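# Place the wooden crate onto its stand

## Task

Set the wooden crate down on its stand, never letting it fall on the way.

## Robot and tools

Robot: two arms, left_arm and right_arm, each with a two-finger gripper and a wrist camera. Fixed cameras: cam_high and cam_low (504x504); wrist cameras: cam_left_wrist and cam_right_wrist (672x504). A camera stand is fixed to the floor behind the arms.

Frame: the scene frame has its origin at table-top height, halfway between the nominal arm bases; +z is up, +x points out over the table, and left_arm sits on the +y side (arm names do not match image left/right). Measured bases: left_arm at (+0.045, +0.371, 0) m, quat_wxyz (+1.000, 0, 0, -0.006); right_arm at (-0.004, -0.233, 0) m, quat_wxyz (+1.000, 0, 0, +0.001). Gripper fingers point along the gripper's +z and spread along its y. end_effector_position (metres) marks the spot between the pads, about 1 cm short of the tips; it and end_effector_quat_wxyz are given in the scene frame and may be off by a few cm.

The 14-number row, used by both motion tools: left_arm dx, dy, dz, rx, ry, rz, opening, then right_arm in the same seven slots. Every number lies in [-1, 1]. dx..rz are offsets, not poses: they are measured along scene axes from that arm's Hand target as it was when the action or move began, and 1.0 equals 0.6 m or 180 degrees. rx, ry, rz form a single rotation vector, turning about the Hand target position. Opening is absolute: +1 fully open (0.093 m), -1 closed. An arm you want to leave alone gets six zeros plus its current opening command; a 0 in the opening slot is itself a command.

execute_actions(actions, cameras): actions is a list of actions; each action is a table of up to 15 rows, one per 1/30 s step, and a short table repeats its last row to fill 15 steps. All rows of one action count from the same start pose, and every new action starts from the current Hand target, so sending the same offset twice moves twice. An empty list returns state plus images. cameras: list of names, ["all"], or []; an unknown name voids the call.

move(target, speed, blend, opening_speed, grip_force, blocking, cameras): target is one 14-number row or a list of up to 15 rows, every row counted from the same starting Hand targets. Paths are straight, finish together, last 0.5 s to 10 s, and do not avoid obstacles. speed: m/s, 0.002 to 2.9, default 0.25 (rotation capped at twice that in rad/s), one value or one per target. blend: corner rounding in m per target; 0 stops at each. opening_speed: per second on the -1..+1 scale, at least 0.2. grip_force: newtons per pad, 10 to 50 (full), per arm allowed, persists; lower forces close slowly. blocking=false returns after about 0.5 s while motion continues. The reply adds a move: line saying done, off_target, moving, held or fault, plus limits (paced = pose clipped, held = steps withheld). done means within 10 mm and 2 degrees; neither done nor off_target tells you about contact.

wait(seconds 0 to 10) lets time pass holding commands; stop brakes a running move; zoom_image(camera, region [x0,y0,x1,y1] pixels, max 504x504) enlarges part of the newest image; read_manual(section "licences") gives licence text only; finished_scene(scene = current scene number) ends the scene irreversibly, and the crate must stay on its stand afterward.

Result lines: Hand target is the last commanded pose after clipping, and the reference for the next offsets. Grippers often stop short of it; resending zeros requests it again, and a remaining gap can be sent as an offset. Tool commands shows current commands. grip_measured is the gripper motor on the +1/-1 scale; pads meet near -0.94, and each mm of object width adds about 0.0208; readings may sit up to 0.02 high. For a firm grip on a rigid flat object command at least 0.24 below the reading for its width; keep sending that value to hold, and send well above it to release. Joint positions end with the finger opening in m. Joint velocities say within noise when still. Joint torques include arm weight, have offsets, and joints 1-3 wrap at ±28 N m.

Behaviour: orientation commands are clipped to 40 degrees from the measured orientation each step. Friction and load can leave the gripper low, short or tilted, especially at long reach; check pose and tilt after each move and correct. Small moves may fail or go sideways. A blocked arm keeps pushing until commanded back past its gripper.

Avoid: dropping the crate or releasing it while moving; anything falling or being left off the table; fast contacts and hard presses on the table or fixed items; arms or grippers touching each other (the clearance check does not guard grippers or wrist cameras); one gripper closing on the other's fingers; strain on a wrist camera cable; paths near an arm's own base (go around); long holding of loads or stretched poses, which heat motors (MOTOR HOT at 75 °C, fault fold at 90 °C, collapse at 100 °C). Loose objects can occasionally be nudged by outside pushes.

Each tool is called after "Emit:" as name([rows], argument=value, ...), one row to a line, values as JSON.

## Session

Emit:
execute_actions(actions=[])

Scene clock: 0.00 s.
left_arm: end_effector_position=(+0.2916, +0.1239, +0.2543) grip_measured=+1.000 end_effector_quat_wxyz=(+0.473, +0.097, +0.786, -0.387) | right_arm: end_effector_position=(+0.2979, -0.2274, +0.1571) grip_measured=+1.000 end_effector_quat_wxyz=(+0.550, +0.127, +0.823, +0.067)
Joint positions: left_arm=[-0.753 0.934 0.653 0.024 0.043 -0.552 0.093] | right_arm=[0.067 0.774 0.346 0.029 0.092 0.314 0.093]
Joint velocities: within noise
Joint torques (N m): no reading
Heat: left arm: 34 °C; right arm: 34 °C.
Hand target: left_arm +0.2915, +0.1239, +0.2565; +0.473, +0.097, +0.785, -0.388 | right_arm +0.2984, -0.2274, +0.1597; +0.551, +0.127, +0.822, +0.068
Tool commands: left_gripper/opening=+1.0 right_gripper/opening=+1.0

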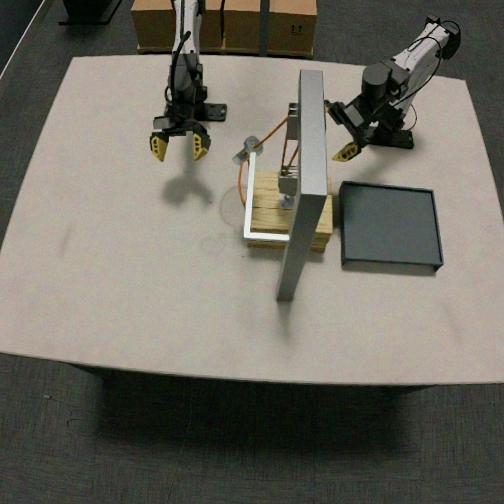

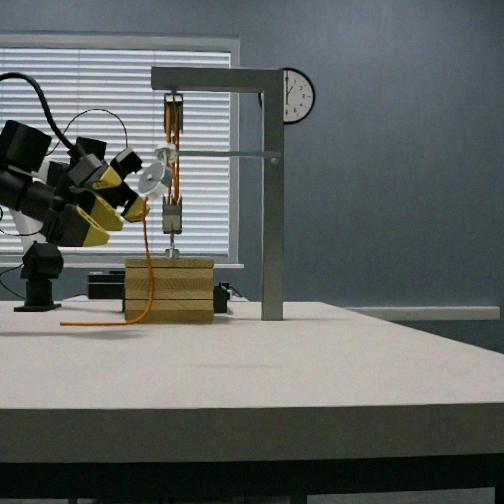

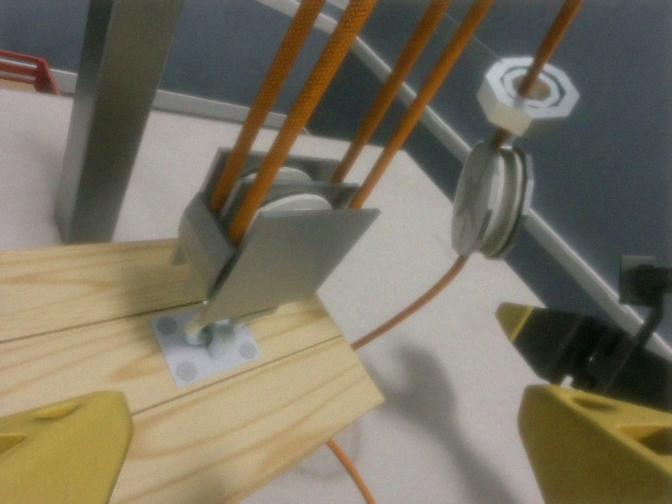

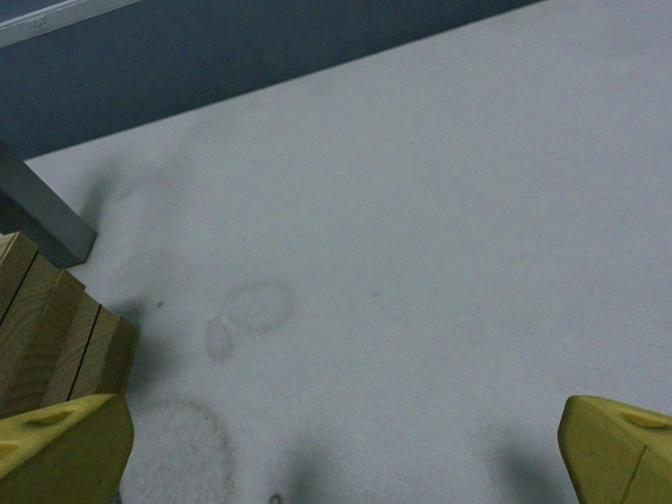

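Emit:
zoom_image(camera="cam_high", region=[200, 60, 460, 320])

Emit:
zoom_image(camera="cam_low", region=[60, 50, 320, 340])

Emit:
zoom_image(camera="cam_left_wrist", region=[0, 0, 504, 504])

Emit:
zoom_image(camera="cam_low", region=[110, 70, 230, 190])

Scaled by 1.938.

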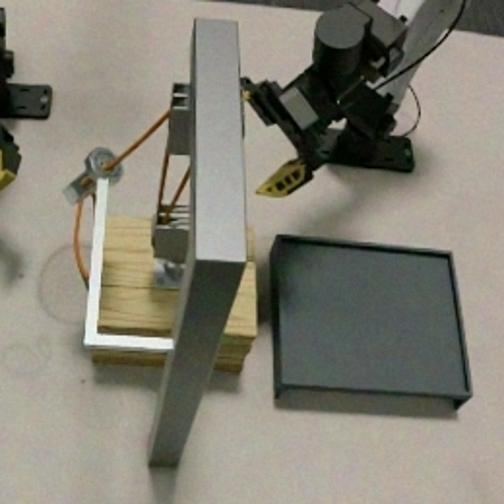

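Scaled by 1.738.

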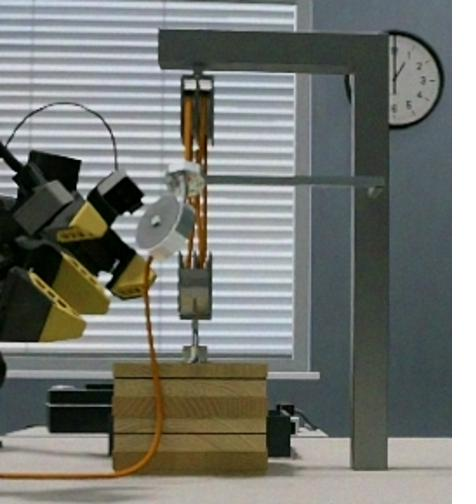

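Scaled by 1.000.

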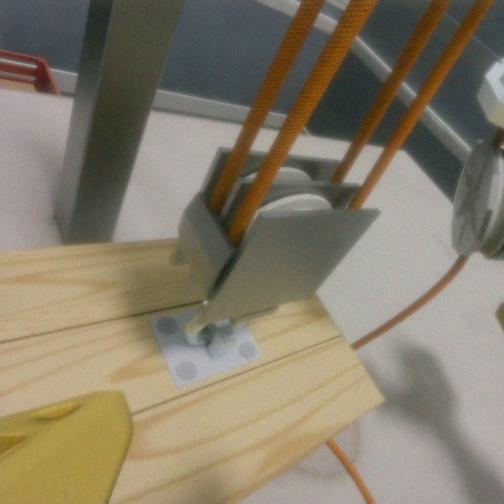

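Scaled by 4.200.

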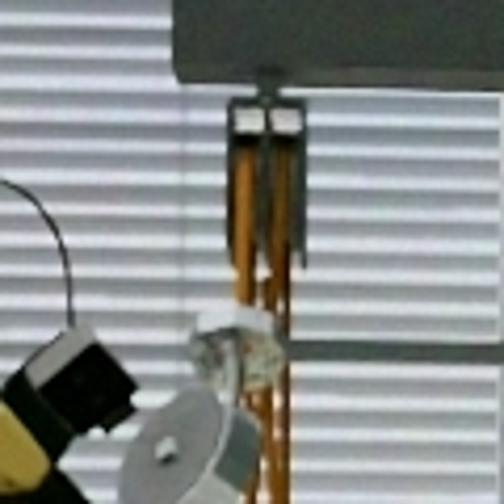

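Emit:
move(target=[0,0,0,0,0,0,1, -0.13,-0.038,0.184,-0.0227,-0.1572,0.3264,1], cameras=["all"])

Scene clock: 51.70 s.
left_arm: end_effector_position=(+0.2916, +0.1239, +0.2543) grip_measured=+1.000 end_effector_quat_wxyz=(+0.473, +0.097, +0.786, -0.387) | right_arm: end_effector_position=(+0.2231, -0.2492, +0.2614) grip_measured=+1.000 end_effector_quat_wxyz=(+0.667, -0.220, +0.675, +0.225)
Joint positions: left_arm=[-0.753 0.934 0.653 0.024 0.043 -0.552 0.093] | right_arm=[-0.906 0.753 0.488 -0.076 -1.544 -0.331 0.093]
Joint torques (N m): left_arm=[-0.01 -2.93 8.58 2.13 0.01 0.04] | right_arm=[-1.03 -0.24 10.66 1.47 -0.23 -0.01]
Heat: left arm: 37 °C; right arm: 39 °C.
Hand target: left_arm +0.2915, +0.1239, +0.2565; +0.473, +0.097, +0.785, -0.388 | right_arm +0.2204, -0.2501, +0.2700; +0.627, -0.326, +0.627, +0.326
Off the commanded pose: left_arm 0.002 m, 0 deg | right_arm 0.009 m, 18 deg.
joint sent to its limit (right arm) — joint 5 (wrist yaw), lower limit. The joint targets are off in orientation, not in position.
move: off_target (right_arm)

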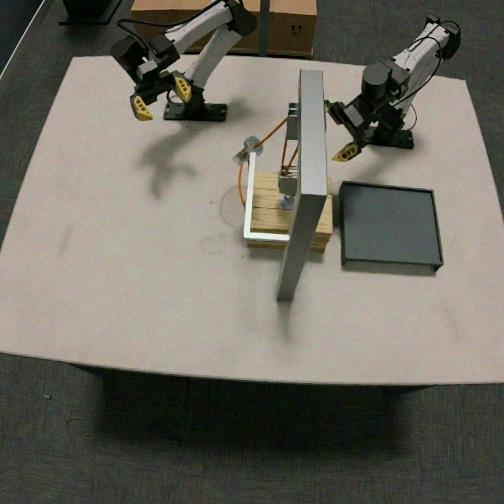

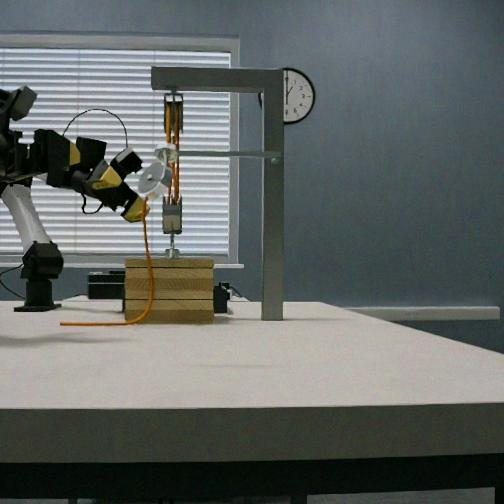

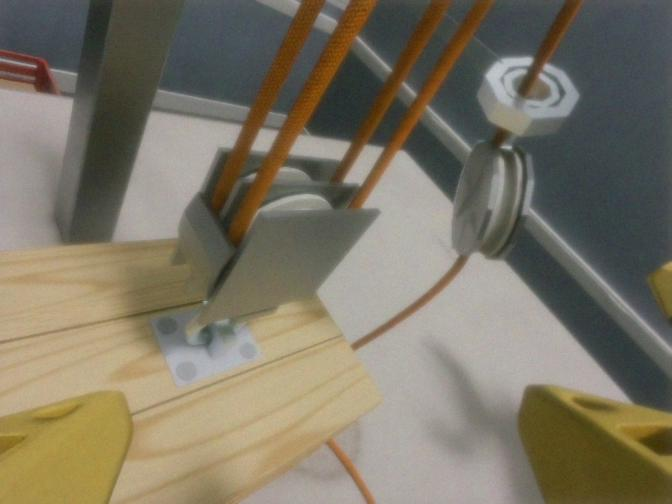

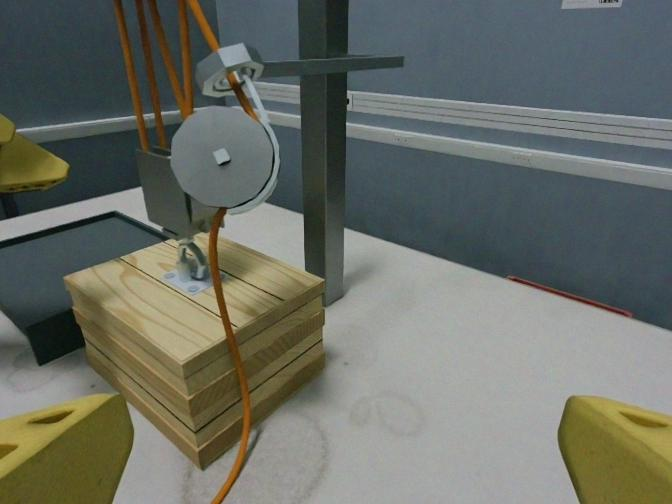

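Emit:
zoom_image(camera="cam_right_wrist", region=[0, 0, 336, 252])

Emit:
zoom_image(camera="cam_right_wrist", region=[0, 180, 400, 480])

Emit:
zoom_image(camera="cam_left_wrist", region=[420, 0, 620, 300])

Scaled by 1.500.

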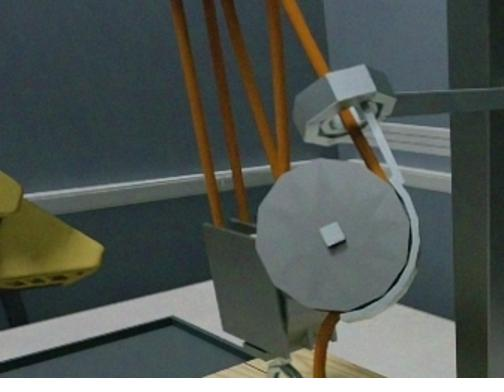

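Scaled by 1.260.

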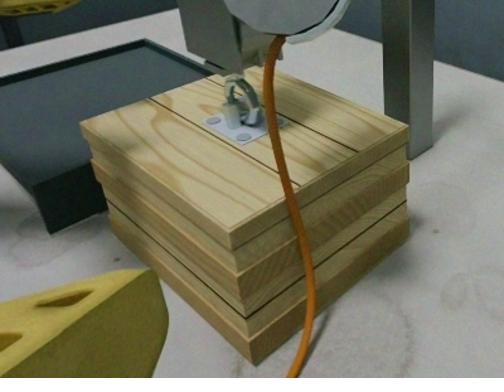

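Scaled by 1.680.

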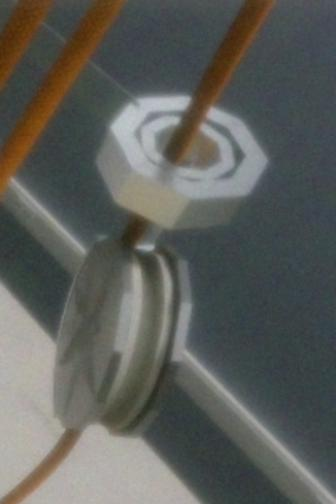

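Emit:
zoom_image(camera="cam_low", region=[0, 230, 260, 340])

Emit:
zoom_image(camera="cam_right_wrist", region=[0, 190, 130, 390])

Emit:
zoom_image(camera="cam_high", region=[200, 120, 340, 260])

Scaled by 1.938.

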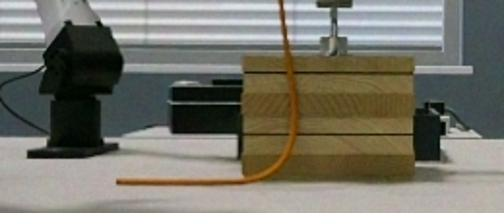

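Scaled by 2.520.

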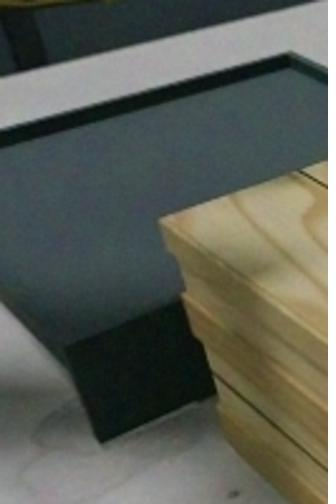

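Scaled by 3.600.

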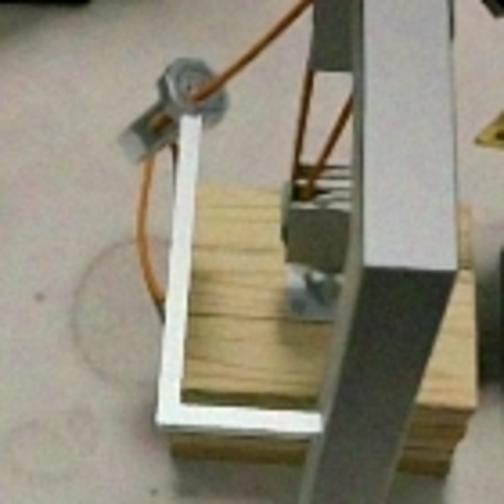

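Emit:
move(target=[-0.1525,0.3435,0.0725,0.1718,-0.0411,0.1979,1, 0.0833,0.2,-0.1667,0,0,-0.1111,1], cameras=["all"])

Scene clock: 150.30 s.
left_arm: end_effector_position=(+0.2019, +0.3287, +0.2939) grip_measured=+1.000 end_effector_quat_wxyz=(+0.547, +0.032, +0.836, -0.031) | right_arm: end_effector_position=(+0.2716, -0.1307, +0.1754) grip_measured=+1.000 end_effector_quat_wxyz=(+0.678, -0.218, +0.669, +0.210)
Joint positions: left_arm=[-1.434 0.606 1.071 -1.573 -1.108 -1.081 0.093] | right_arm=[0.032 0.937 0.045 0.902 -0.581 -0.009 0.093]
Joint torques (N m): left_arm=[0.49 3.49 7.58 0.95 -0.61 -0.12] | right_arm=[0.79 -0.01 6.11 2.3 0.19 0.04]
Heat: left arm: 42 °C; right arm: 46 °C.
Hand target: left_arm +0.2000, +0.3300, +0.2999; +0.573, +0.000, +0.819, +0.000 | right_arm +0.2704, -0.1302, +0.1700; +0.675, -0.212, +0.674, +0.212
Off the commanded pose: left_arm 0.007 m, 6 deg | right_arm 0.006 m, 1 deg.
joint sent to its limit (left arm) — joint 4 (wrist pitch), lower limit. The joint targets are off in orientation, not in position.
move: off_target (left_arm)

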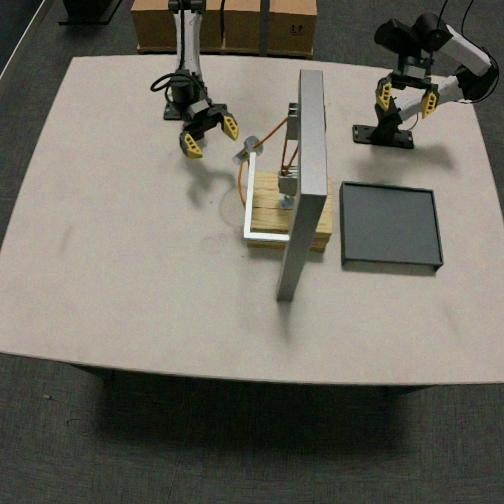

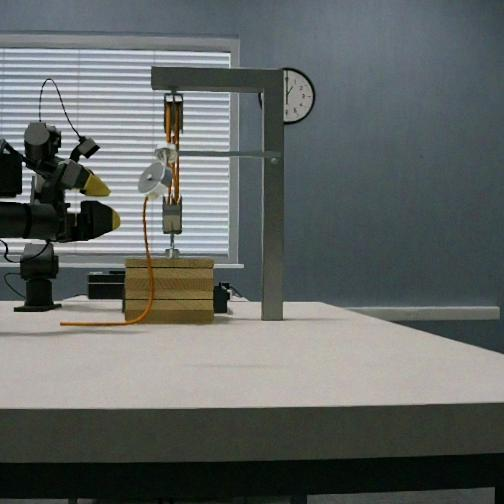

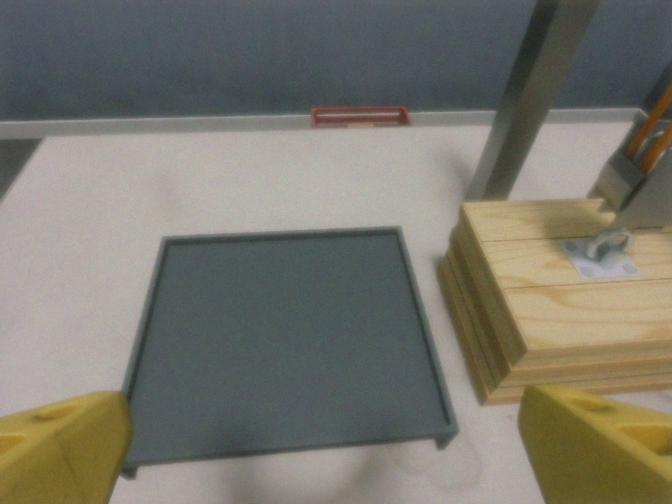

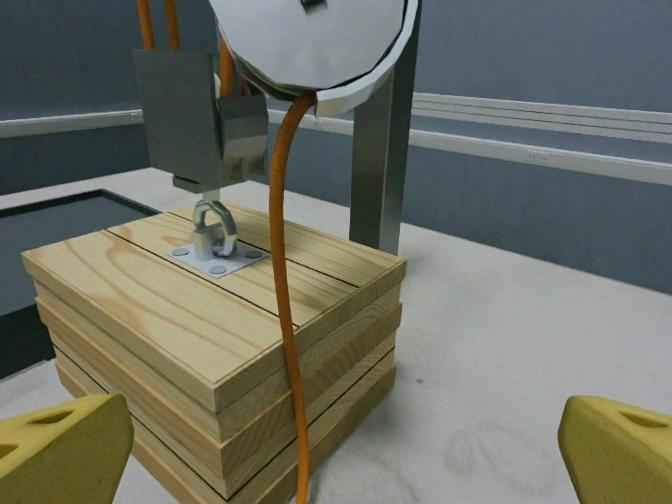

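Emit:
move(target=[0,0,0,0,0,0,1, 0.1188,0.135,-0.005,0,0,0,1], speed=0.15, cameras=["all"])

Scene clock: 193.03 s.
left_arm: end_effector_position=(+0.2019, +0.3287, +0.2939) grip_measured=+1.000 end_effector_quat_wxyz=(+0.547, +0.031, +0.836, -0.031) | right_arm: end_effector_position=(+0.3364, -0.0520, +0.1620) grip_measured=+1.000 end_effector_quat_wxyz=(+0.668, -0.218, +0.679, +0.211)
Joint positions: left_arm=[-1.434 0.606 1.071 -1.574 -1.108 -1.082 0.093] | right_arm=[0.387 1.523 0.292 1.214 -0.229 -0.009 0.093]
Joint torques (N m): left_arm=[0.55 3.59 7.54 0.94 -0.61 -0.13] | right_arm=[0.83 -2.81 8.01 2.45 0.2 0.05]
Heat: left arm: 44 °C; right arm: 42 °C.
Hand target: left_arm +0.2000, +0.3300, +0.2999; +0.573, +0.000, +0.819, +0.000 | right_arm +0.3417, -0.0491, +0.1671; +0.675, -0.213, +0.674, +0.212
Off the commanded pose: left_arm 0.006 m, 6 deg | right_arm 0.008 m, 1 deg.
joint sent to its limit (left arm) — joint 4 (wrist pitch), lower limit. The joint targets are off in orientation, not in position.
move: off_target (left_arm)

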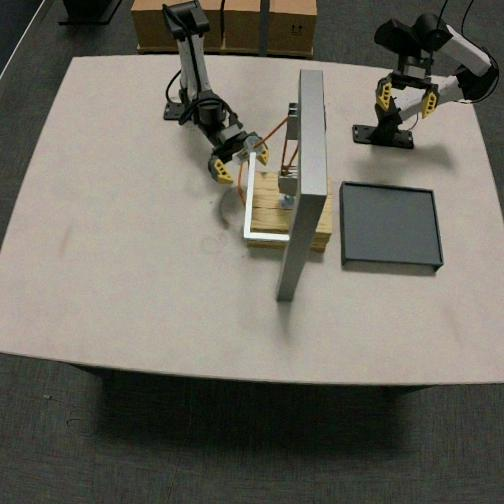

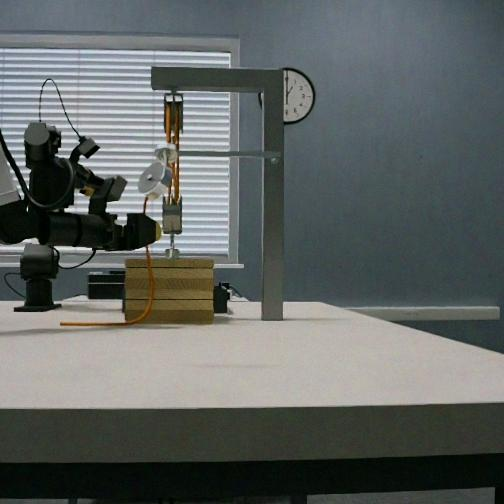

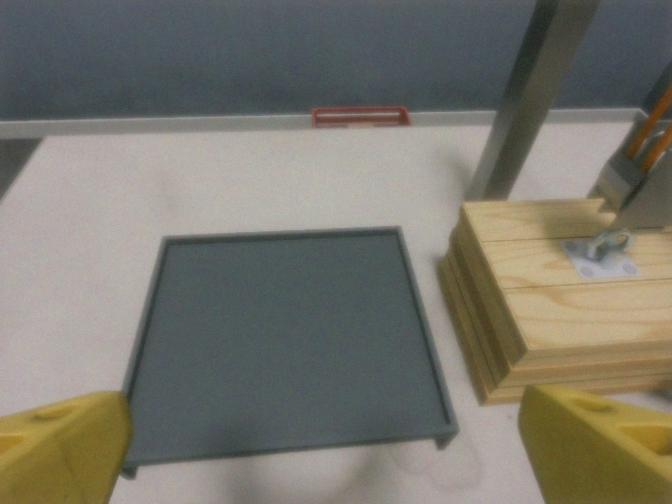

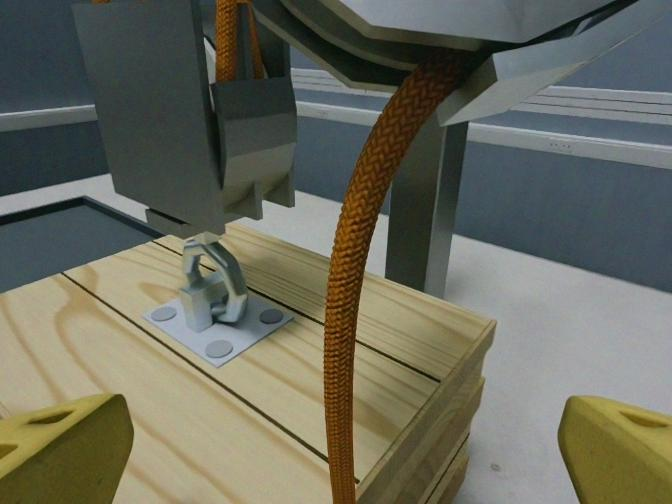

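Emit:
move(target=[0,0,0,0,0,0,1, 0,0,0,0,0,0,-1], cameras=["cam_right_wrist"])

Scene clock: 196.90 s.
left_arm: end_effector_position=(+0.2019, +0.3287, +0.2939) grip_measured=+1.000 end_effector_quat_wxyz=(+0.547, +0.031, +0.836, -0.031) | right_arm: end_effector_position=(+0.3364, -0.0520, +0.1621) grip_measured=-0.968 end_effector_quat_wxyz=(+0.669, -0.218, +0.679, +0.211)
Joint positions: left_arm=[-1.434 0.606 1.071 -1.574 -1.108 -1.082 0.093] | right_arm=[0.387 1.523 0.292 1.214 -0.229 -0.008 0]
Joint torques (N m): left_arm=[0.58 3.58 7.6 0.95 -0.6 -0.14] | right_arm=[0.91 -2.82 8.27 2.43 0.21 0]
Heat: left arm: 44 °C; right arm: 42 °C.
Hand target: left_arm +0.2000, +0.3300, +0.2999; +0.573, +0.000, +0.819, +0.000 | right_arm +0.3417, -0.0491, +0.1671; +0.675, -0.213, +0.674, +0.212
Off the commanded pose: left_arm 0.006 m, 6 deg | right_arm 0.008 m, 1 deg.
joint sent to its limit (left arm) — joint 4 (wrist pitch), lower limit. The joint targets are off in orientation, not in position.
move: off_target (left_arm)
Images, in order (width x height): cam_right_wrist 672x504.

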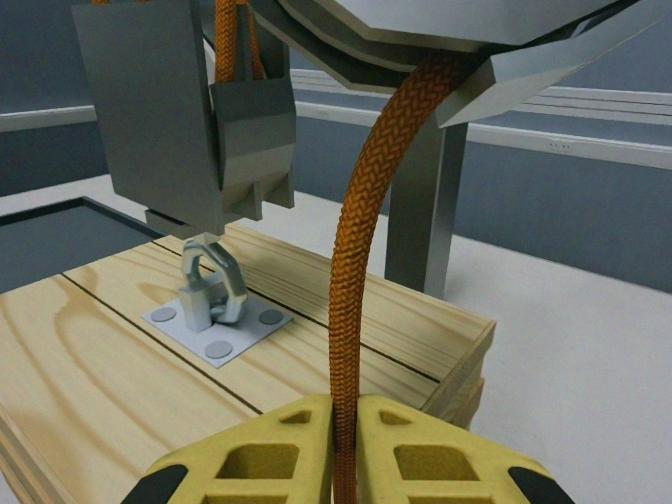

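Emit:
move(target=[0,0,0,0,0,0,1, 0.0472,-0.2515,-0.0618,-0.2691,-0.0979,-0.1554,-1], speed=0.1, cameras=["all"])

Scene clock: 219.07 s.
left_arm: end_effector_position=(+0.2019, +0.3287, +0.2939) grip_measured=+1.000 end_effector_quat_wxyz=(+0.547, +0.031, +0.836, -0.031) | right_arm: end_effector_position=(+0.3525, -0.1357, +0.1793) grip_measured=-0.972 end_effector_quat_wxyz=(+0.721, -0.397, +0.536, -0.189)
Joint positions: left_arm=[-1.434 0.606 1.071 -1.574 -1.108 -1.082 0.093] | right_arm=[0.169 1.559 0.216 1.456 -0.208 -0.87 0]
Joint torques (N m): left_arm=[0.57 3.56 7.61 0.95 -0.62 -0.13] | right_arm=[-6.84 3.44 -0.06 2.46 2.14 -0.24]
Heat: left arm: 45 °C; right arm: 42 °C.
Hand target: left_arm +0.2000, +0.3300, +0.2999; +0.573, +0.000, +0.819, +0.000 | right_arm +0.3699, -0.2001, +0.1299; +0.651, -0.332, +0.624, -0.276
Off the commanded pose: left_arm 0.006 m, 6 deg | right_arm 0.083 m, 18 deg.
joint sent to its limit (left arm) — joint 4 (wrist pitch), lower limit. The joint targets are off in orientation, not in position.
move: off_target (left_arm, right_arm)

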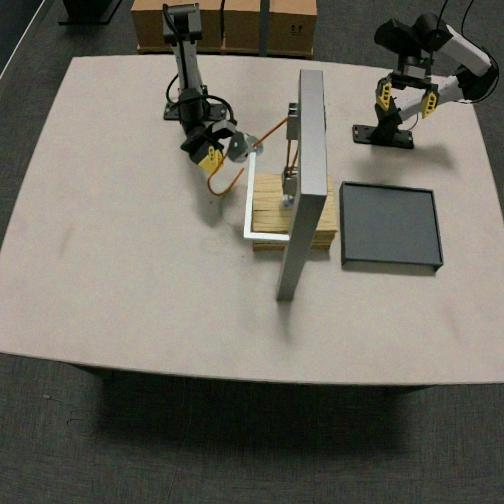

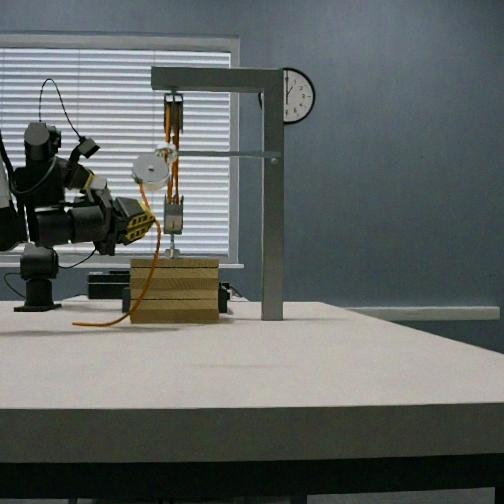

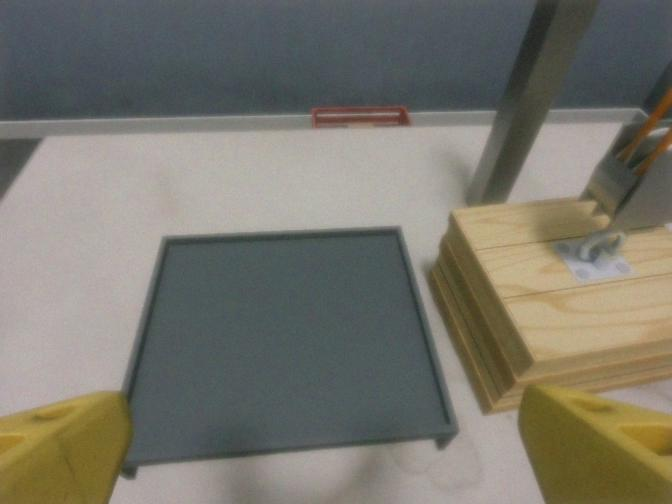

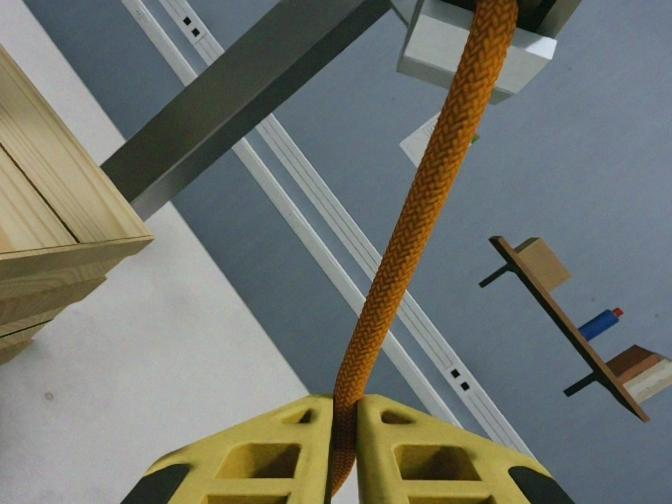

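Emit:
zoom_image(camera="cam_low", region=[60, 60, 300, 340])

Emit:
zoom_image(camera="cam_high", region=[180, 90, 340, 260])

Emit:
zoom_image(camera="cam_right_wrist", region=[300, 0, 660, 270])

Scaled by 1.800.

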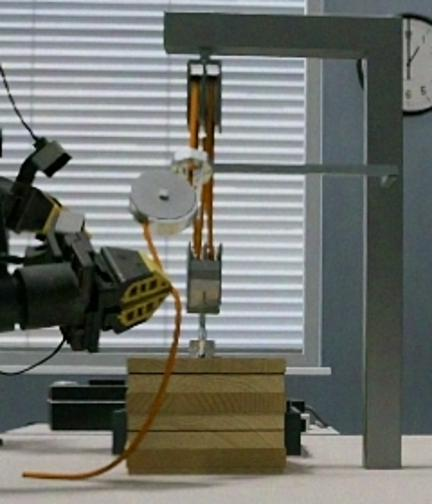

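Scaled by 2.965.

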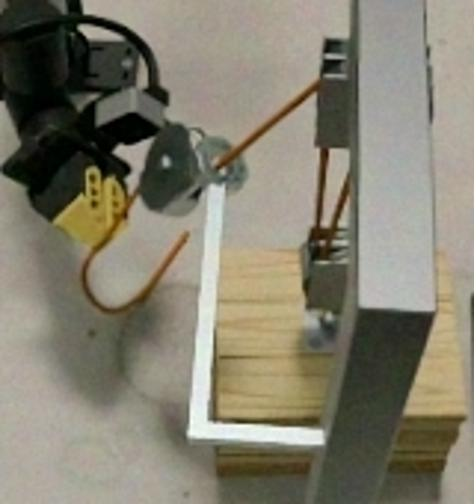

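Scaled by 1.400.

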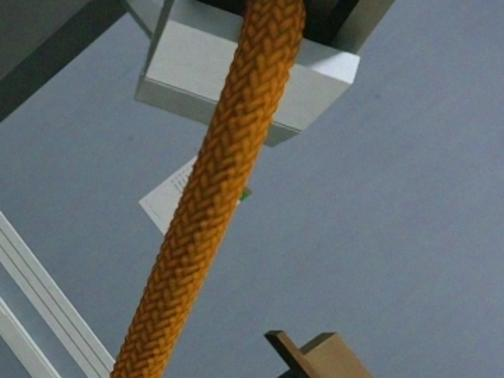

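Emit:
move(target=[0,0,0,0,0,0,1, 0.025,-0.15,-0.06,0,0,0,-1], speed=0.06, cameras=["all"])

Scene clock: 240.63 s.
left_arm: end_effector_position=(+0.2019, +0.3287, +0.2939) grip_measured=+1.000 end_effector_quat_wxyz=(+0.547, +0.031, +0.836, -0.031) | right_arm: end_effector_position=(+0.3782, -0.2876, +0.0726) grip_measured=-0.981 end_effector_quat_wxyz=(+0.603, -0.338, +0.683, -0.235)
Joint positions: left_arm=[-1.434 0.606 1.071 -1.574 -1.108 -1.082 0.093] | right_arm=[-0.313 1.922 0.287 1.459 -0.394 -0.9 0]
Joint torques (N m): left_arm=[0.54 3.54 7.58 0.95 -0.61 -0.13] | right_arm=[-0.81 -4.18 4.82 3.4 -0.12 -0.14]
Heat: left arm: 45 °C; right arm: 39 °C.
Hand target: left_arm +0.2000, +0.3300, +0.2999; +0.573, +0.000, +0.819, +0.000 | right_arm +0.3850, -0.2902, +0.0940; +0.651, -0.332, +0.624, -0.276
Off the commanded pose: left_arm 0.006 m, 6 deg | right_arm 0.023 m, 10 deg.
joint sent to its limit (left arm) — joint 4 (wrist pitch), lower limit. The joint targets are off in orientation, not in position.
joint sent to its limit (right arm) — joint 4 (wrist pitch), upper limit. The joint targets are off in orientation, not in position.
move: off_target (left_arm, right_arm)

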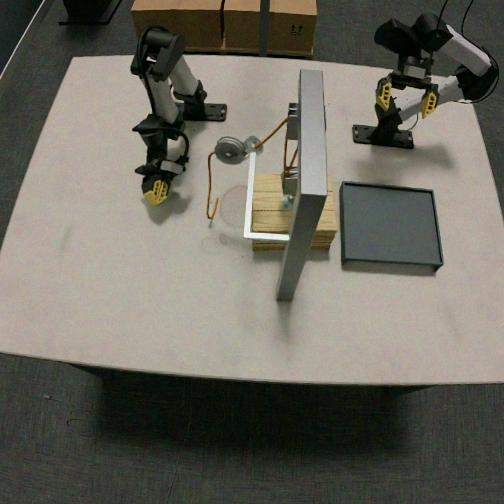

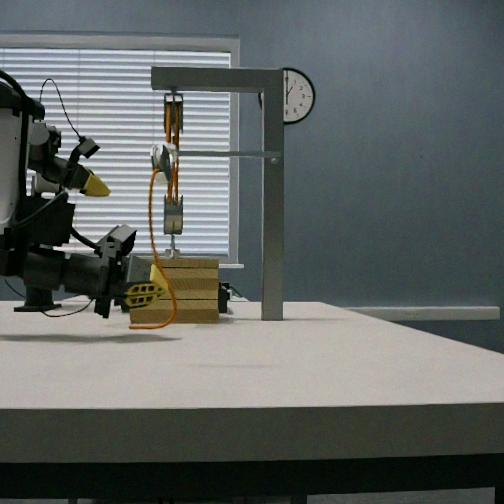

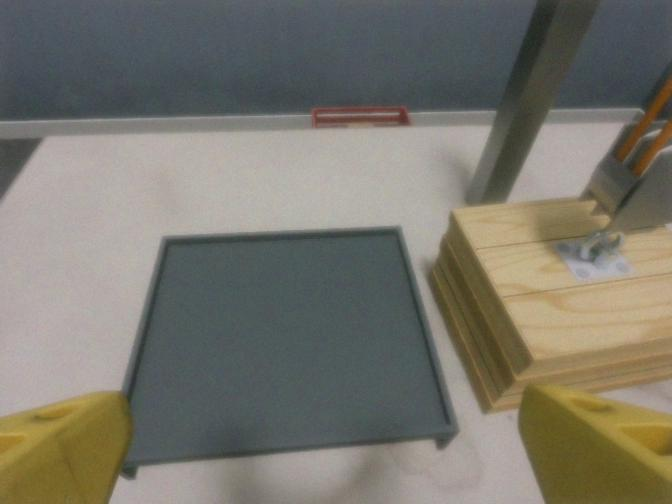

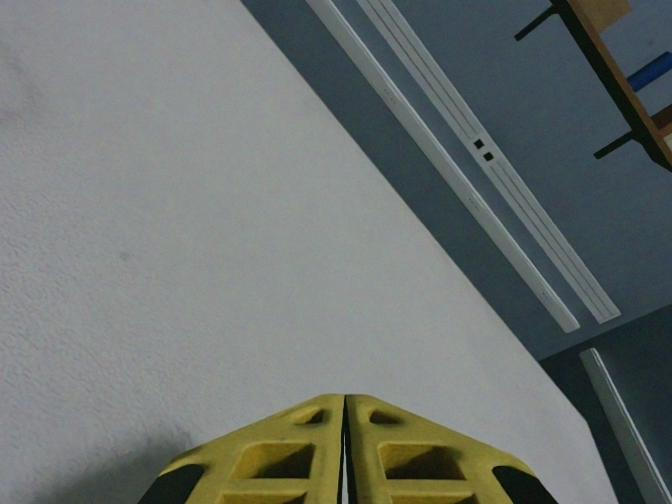

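Emit:
zoom_image(camera="cam_high", region=[130, 100, 330, 260])

Emit:
zoom_image(camera="cam_low", region=[80, 80, 280, 340])

Scaled by 2.520.

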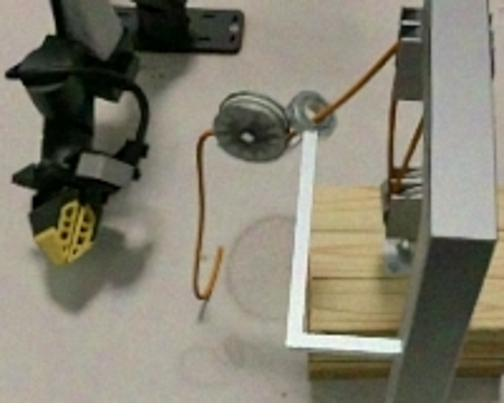

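Scaled by 1.938.

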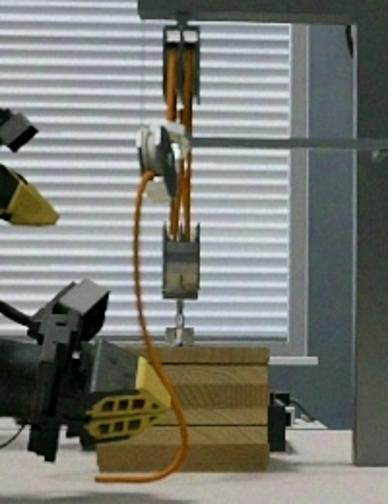

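Emit:
move(target=[0,0,0,0,0,0,1, -0.225,0.0337,0.1267,0.2615,0.1222,0.207,1], speed=0.25, cameras=["all"])

Scene clock: 309.90 s.
left_arm: end_effector_position=(+0.2019, +0.3287, +0.2939) grip_measured=+1.000 end_effector_quat_wxyz=(+0.547, +0.031, +0.836, -0.031) | right_arm: end_effector_position=(+0.2543, -0.2709, +0.1706) grip_measured=+1.000 end_effector_quat_wxyz=(+0.664, -0.248, +0.665, +0.235)
Joint positions: left_arm=[-1.434 0.606 1.071 -1.574 -1.108 -1.082 0.093] | right_arm=[-0.849 1.273 0.264 0.753 -1.544 -0.273 0.093]
Joint torques (N m): left_arm=[0.58 3.59 7.6 0.94 -0.61 -0.13] | right_arm=[-0.66 -3.44 5.14 1.51 -0.15 0]
Heat: left arm: 45 °C; right arm: 41 °C.
Hand target: left_arm +0.2000, +0.3300, +0.2999; +0.573, +0.000, +0.819, +0.000 | right_arm +0.2500, -0.2699, +0.1700; +0.653, -0.271, +0.654, +0.270
Off the commanded pose: left_arm 0.006 m, 6 deg | right_arm 0.004 m, 5 deg.
joint sent to its limit (left arm) — joint 4 (wrist pitch), lower limit. The joint targets are off in orientation, not in position.
joint sent to its limit (right arm) — joint 5 (wrist yaw), lower limit. The joint targets are off in orientation, not in position.
move: off_target (left_arm, right_arm)

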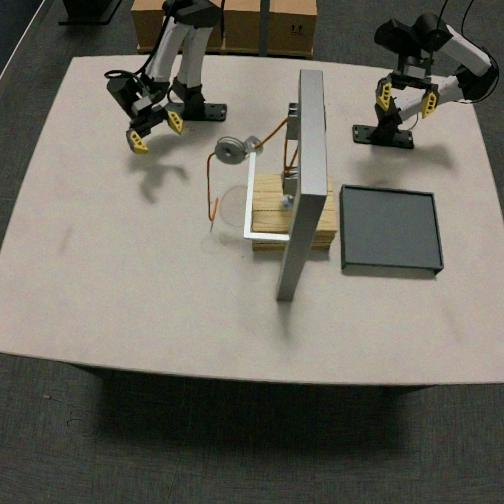

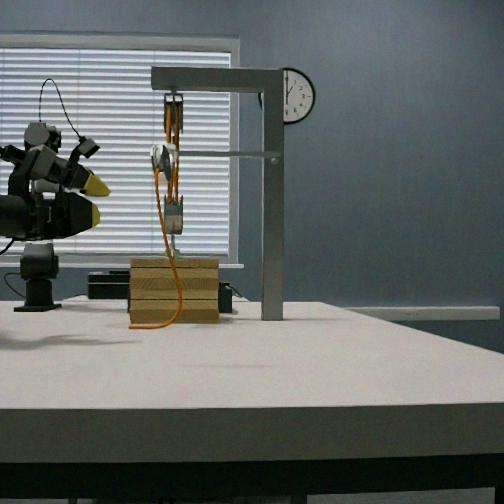

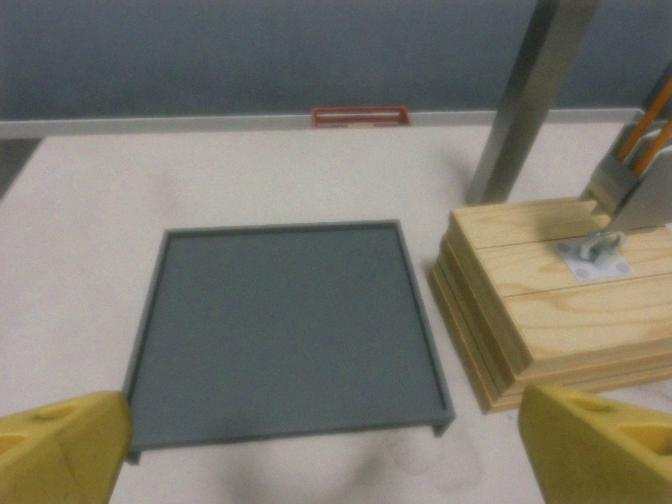

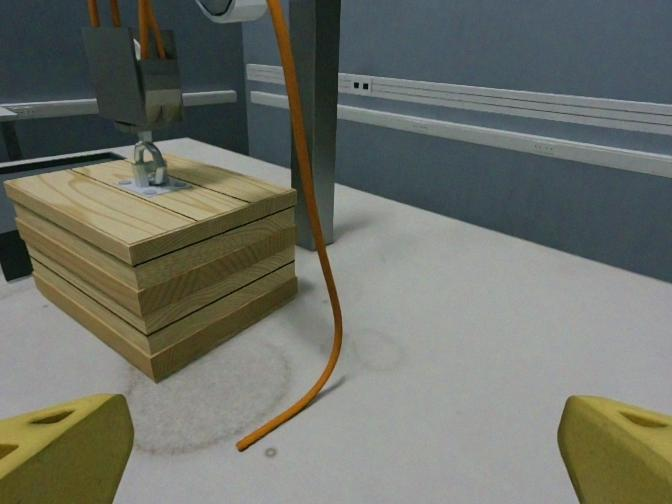

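Emit:
move(target=[0,0,0,0,0,0,1, 0.1468,0.1622,0.01,0,0,-0.0278,1], speed=0.2, cameras=["cam_right_wrist", "cam_low"])

Scene clock: 324.67 s.
left_arm: end_effector_position=(+0.2019, +0.3287, +0.2939) grip_measured=+1.000 end_effector_quat_wxyz=(+0.547, +0.031, +0.836, -0.031) | right_arm: end_effector_position=(+0.3320, -0.1726, +0.1718) grip_measured=+1.000 end_effector_quat_wxyz=(+0.659, -0.243, +0.668, +0.244)
Joint positions: left_arm=[-1.434 0.606 1.071 -1.574 -1.108 -1.082 0.093] | right_arm=[-0.233 1.441 0.284 1.138 -0.934 -0.009 0.093]
Joint torques (N m): left_arm=[0.59 3.58 7.64 0.95 -0.61 -0.14] | right_arm=[0.8 -2.41 8.32 2.06 0.19 0.1]
Heat: left arm: 45 °C; right arm: 39 °C.
Hand target: left_arm +0.2000, +0.3300, +0.2999; +0.573, +0.000, +0.819, +0.000 | right_arm +0.3380, -0.1725, +0.1760; +0.664, -0.242, +0.665, +0.241
Off the commanded pose: left_arm 0.006 m, 6 deg | right_arm 0.007 m, 1 deg.
joint sent to its limit (left arm) — joint 4 (wrist pitch), lower limit. The joint targets are off in orientation, not in position.
move: off_target (left_arm)
Images, in order (width x height): cam_low 504x504, cam_right_wrist 672x504.

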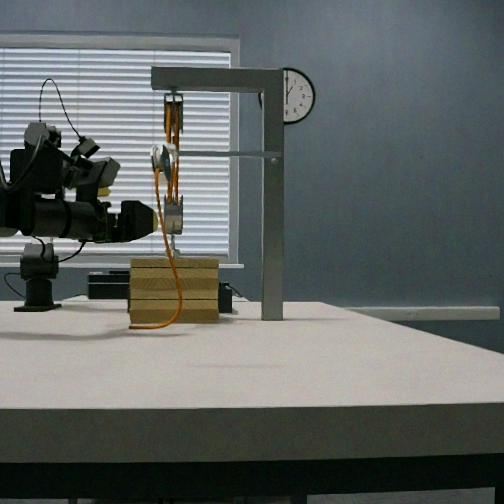

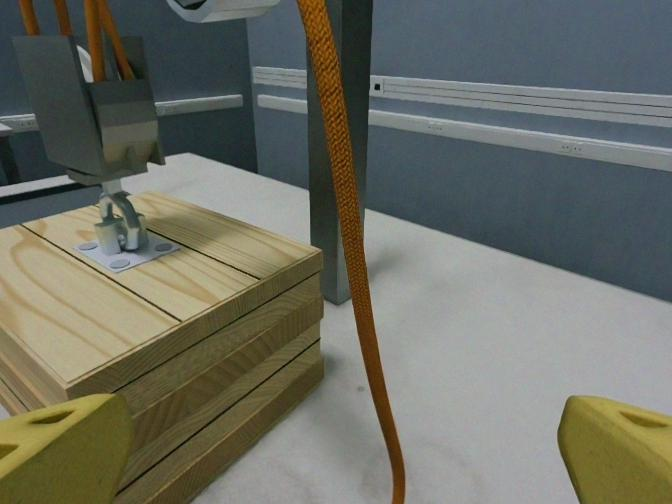

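Emit:
move([
  [0,0,0,0,0,0,1, 0.0938,0.0618,0,0,0,0,1],
  [0,0,0,0,0,0,1, 0.0938,0.0618,0,0,0,0,-1],
], speed=0.12, cameras=["cam_right_wrist", "cam_low"])

Scene clock: 333.10 s.
left_arm: end_effector_position=(+0.2019, +0.3287, +0.2939) grip_measured=+1.000 end_effector_quat_wxyz=(+0.547, +0.031, +0.836, -0.031) | right_arm: end_effector_position=(+0.3877, -0.1362, +0.1734) grip_measured=-0.960 end_effector_quat_wxyz=(+0.660, -0.245, +0.667, +0.243)
Joint positions: left_arm=[-1.434 0.606 1.071 -1.574 -1.108 -1.082 0.093] | right_arm=[-0.05 1.635 0.475 1.147 -0.752 -0.009 0]
Joint torques (N m): left_arm=[0.58 3.56 7.6 0.94 -0.61 -0.14] | right_arm=[0.72 -3.77 8.34 2.26 0.21 0.01]
Heat: left arm: 45 °C; right arm: 39 °C.
Hand target: left_arm +0.2000, +0.3300, +0.2999; +0.573, +0.000, +0.819, +0.000 | right_arm +0.3944, -0.1356, +0.1761; +0.664, -0.242, +0.665, +0.241
Off the commanded pose: left_arm 0.006 m, 6 deg | right_arm 0.007 m, 1 deg.
joint sent to its limit (left arm) — joint 4 (wrist pitch), lower limit. The joint targets are off in orientation, not in position.
move: off_target (left_arm)
Images, in order (width x height): cam_low 504x504, cam_right_wrist 672x504.

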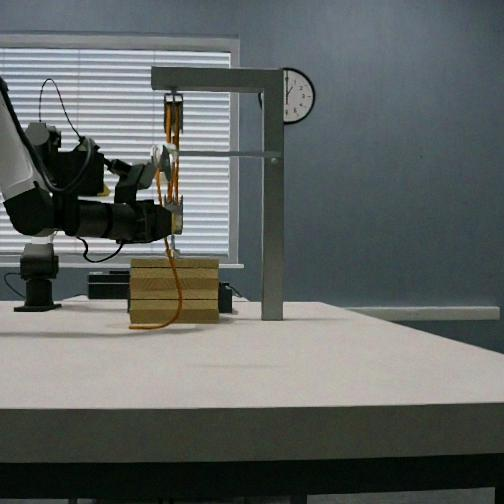

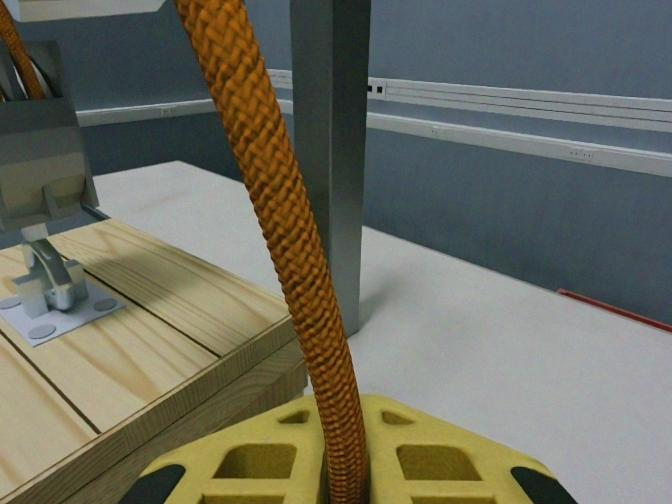

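Emit:
move(target=[0,0,0,0,0,0,1, -0.0073,-0.224,-0.0935,0.3053,0.1424,-0.151,-1], speed=0.1, cameras=["all"])

Scene clock: 351.53 s.
left_arm: end_effector_position=(+0.2019, +0.3287, +0.2939) grip_measured=+1.000 end_effector_quat_wxyz=(+0.547, +0.031, +0.836, -0.031) | right_arm: end_effector_position=(+0.3768, -0.1865, +0.1588) grip_measured=-0.966 end_effector_quat_wxyz=(+0.533, +0.127, +0.681, +0.487)
Joint positions: left_arm=[-1.434 0.606 1.071 -1.574 -1.108 -1.082 0.093] | right_arm=[-0.179 1.715 0.355 1.416 -0.733 0.962 0]
Joint torques (N m): left_arm=[0.57 3.55 7.6 0.94 -0.61 -0.13] | right_arm=[-10.45 1.35 -3.22 2.96 2.56 0.39]
Heat: left arm: 46 °C; right arm: 40 °C.
Hand target: left_arm +0.2000, +0.3300, +0.2999; +0.573, +0.000, +0.819, +0.000 | right_arm +0.3900, -0.2699, +0.1199; +0.579, +0.299, +0.641, +0.405
Off the commanded pose: left_arm 0.006 m, 6 deg | right_arm 0.093 m, 23 deg.
joint sent to its limit (left arm) — joint 4 (wrist pitch), lower limit. The joint targets are off in orientation, not in position.
move: off_target (left_arm, right_arm)

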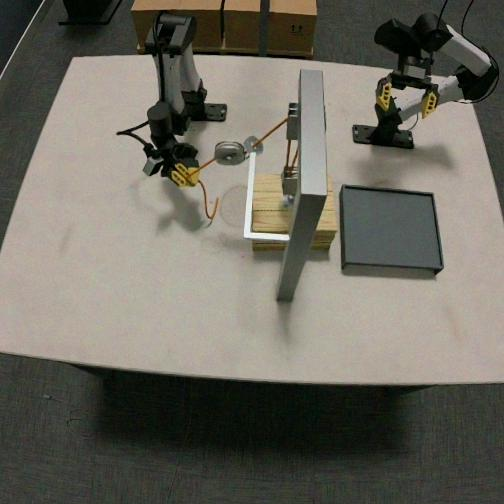

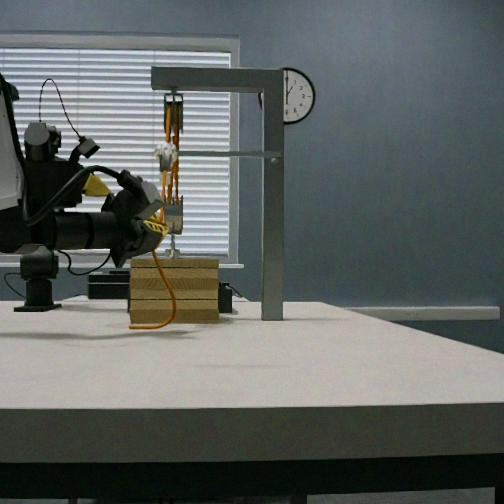

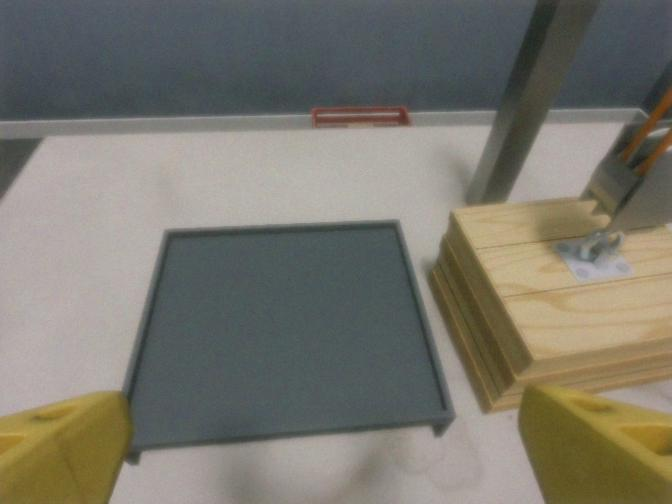

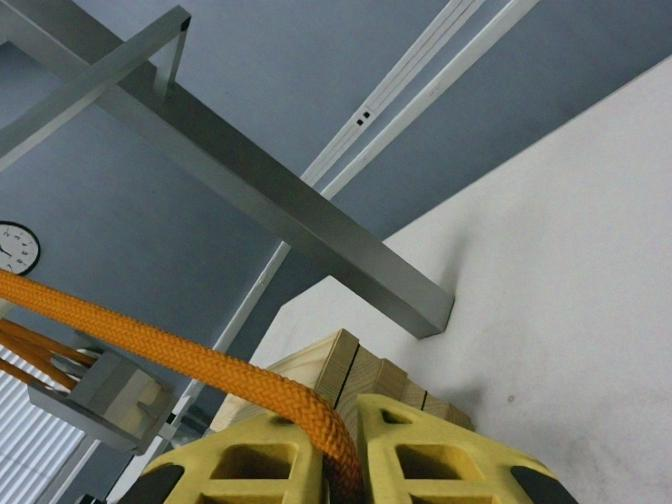

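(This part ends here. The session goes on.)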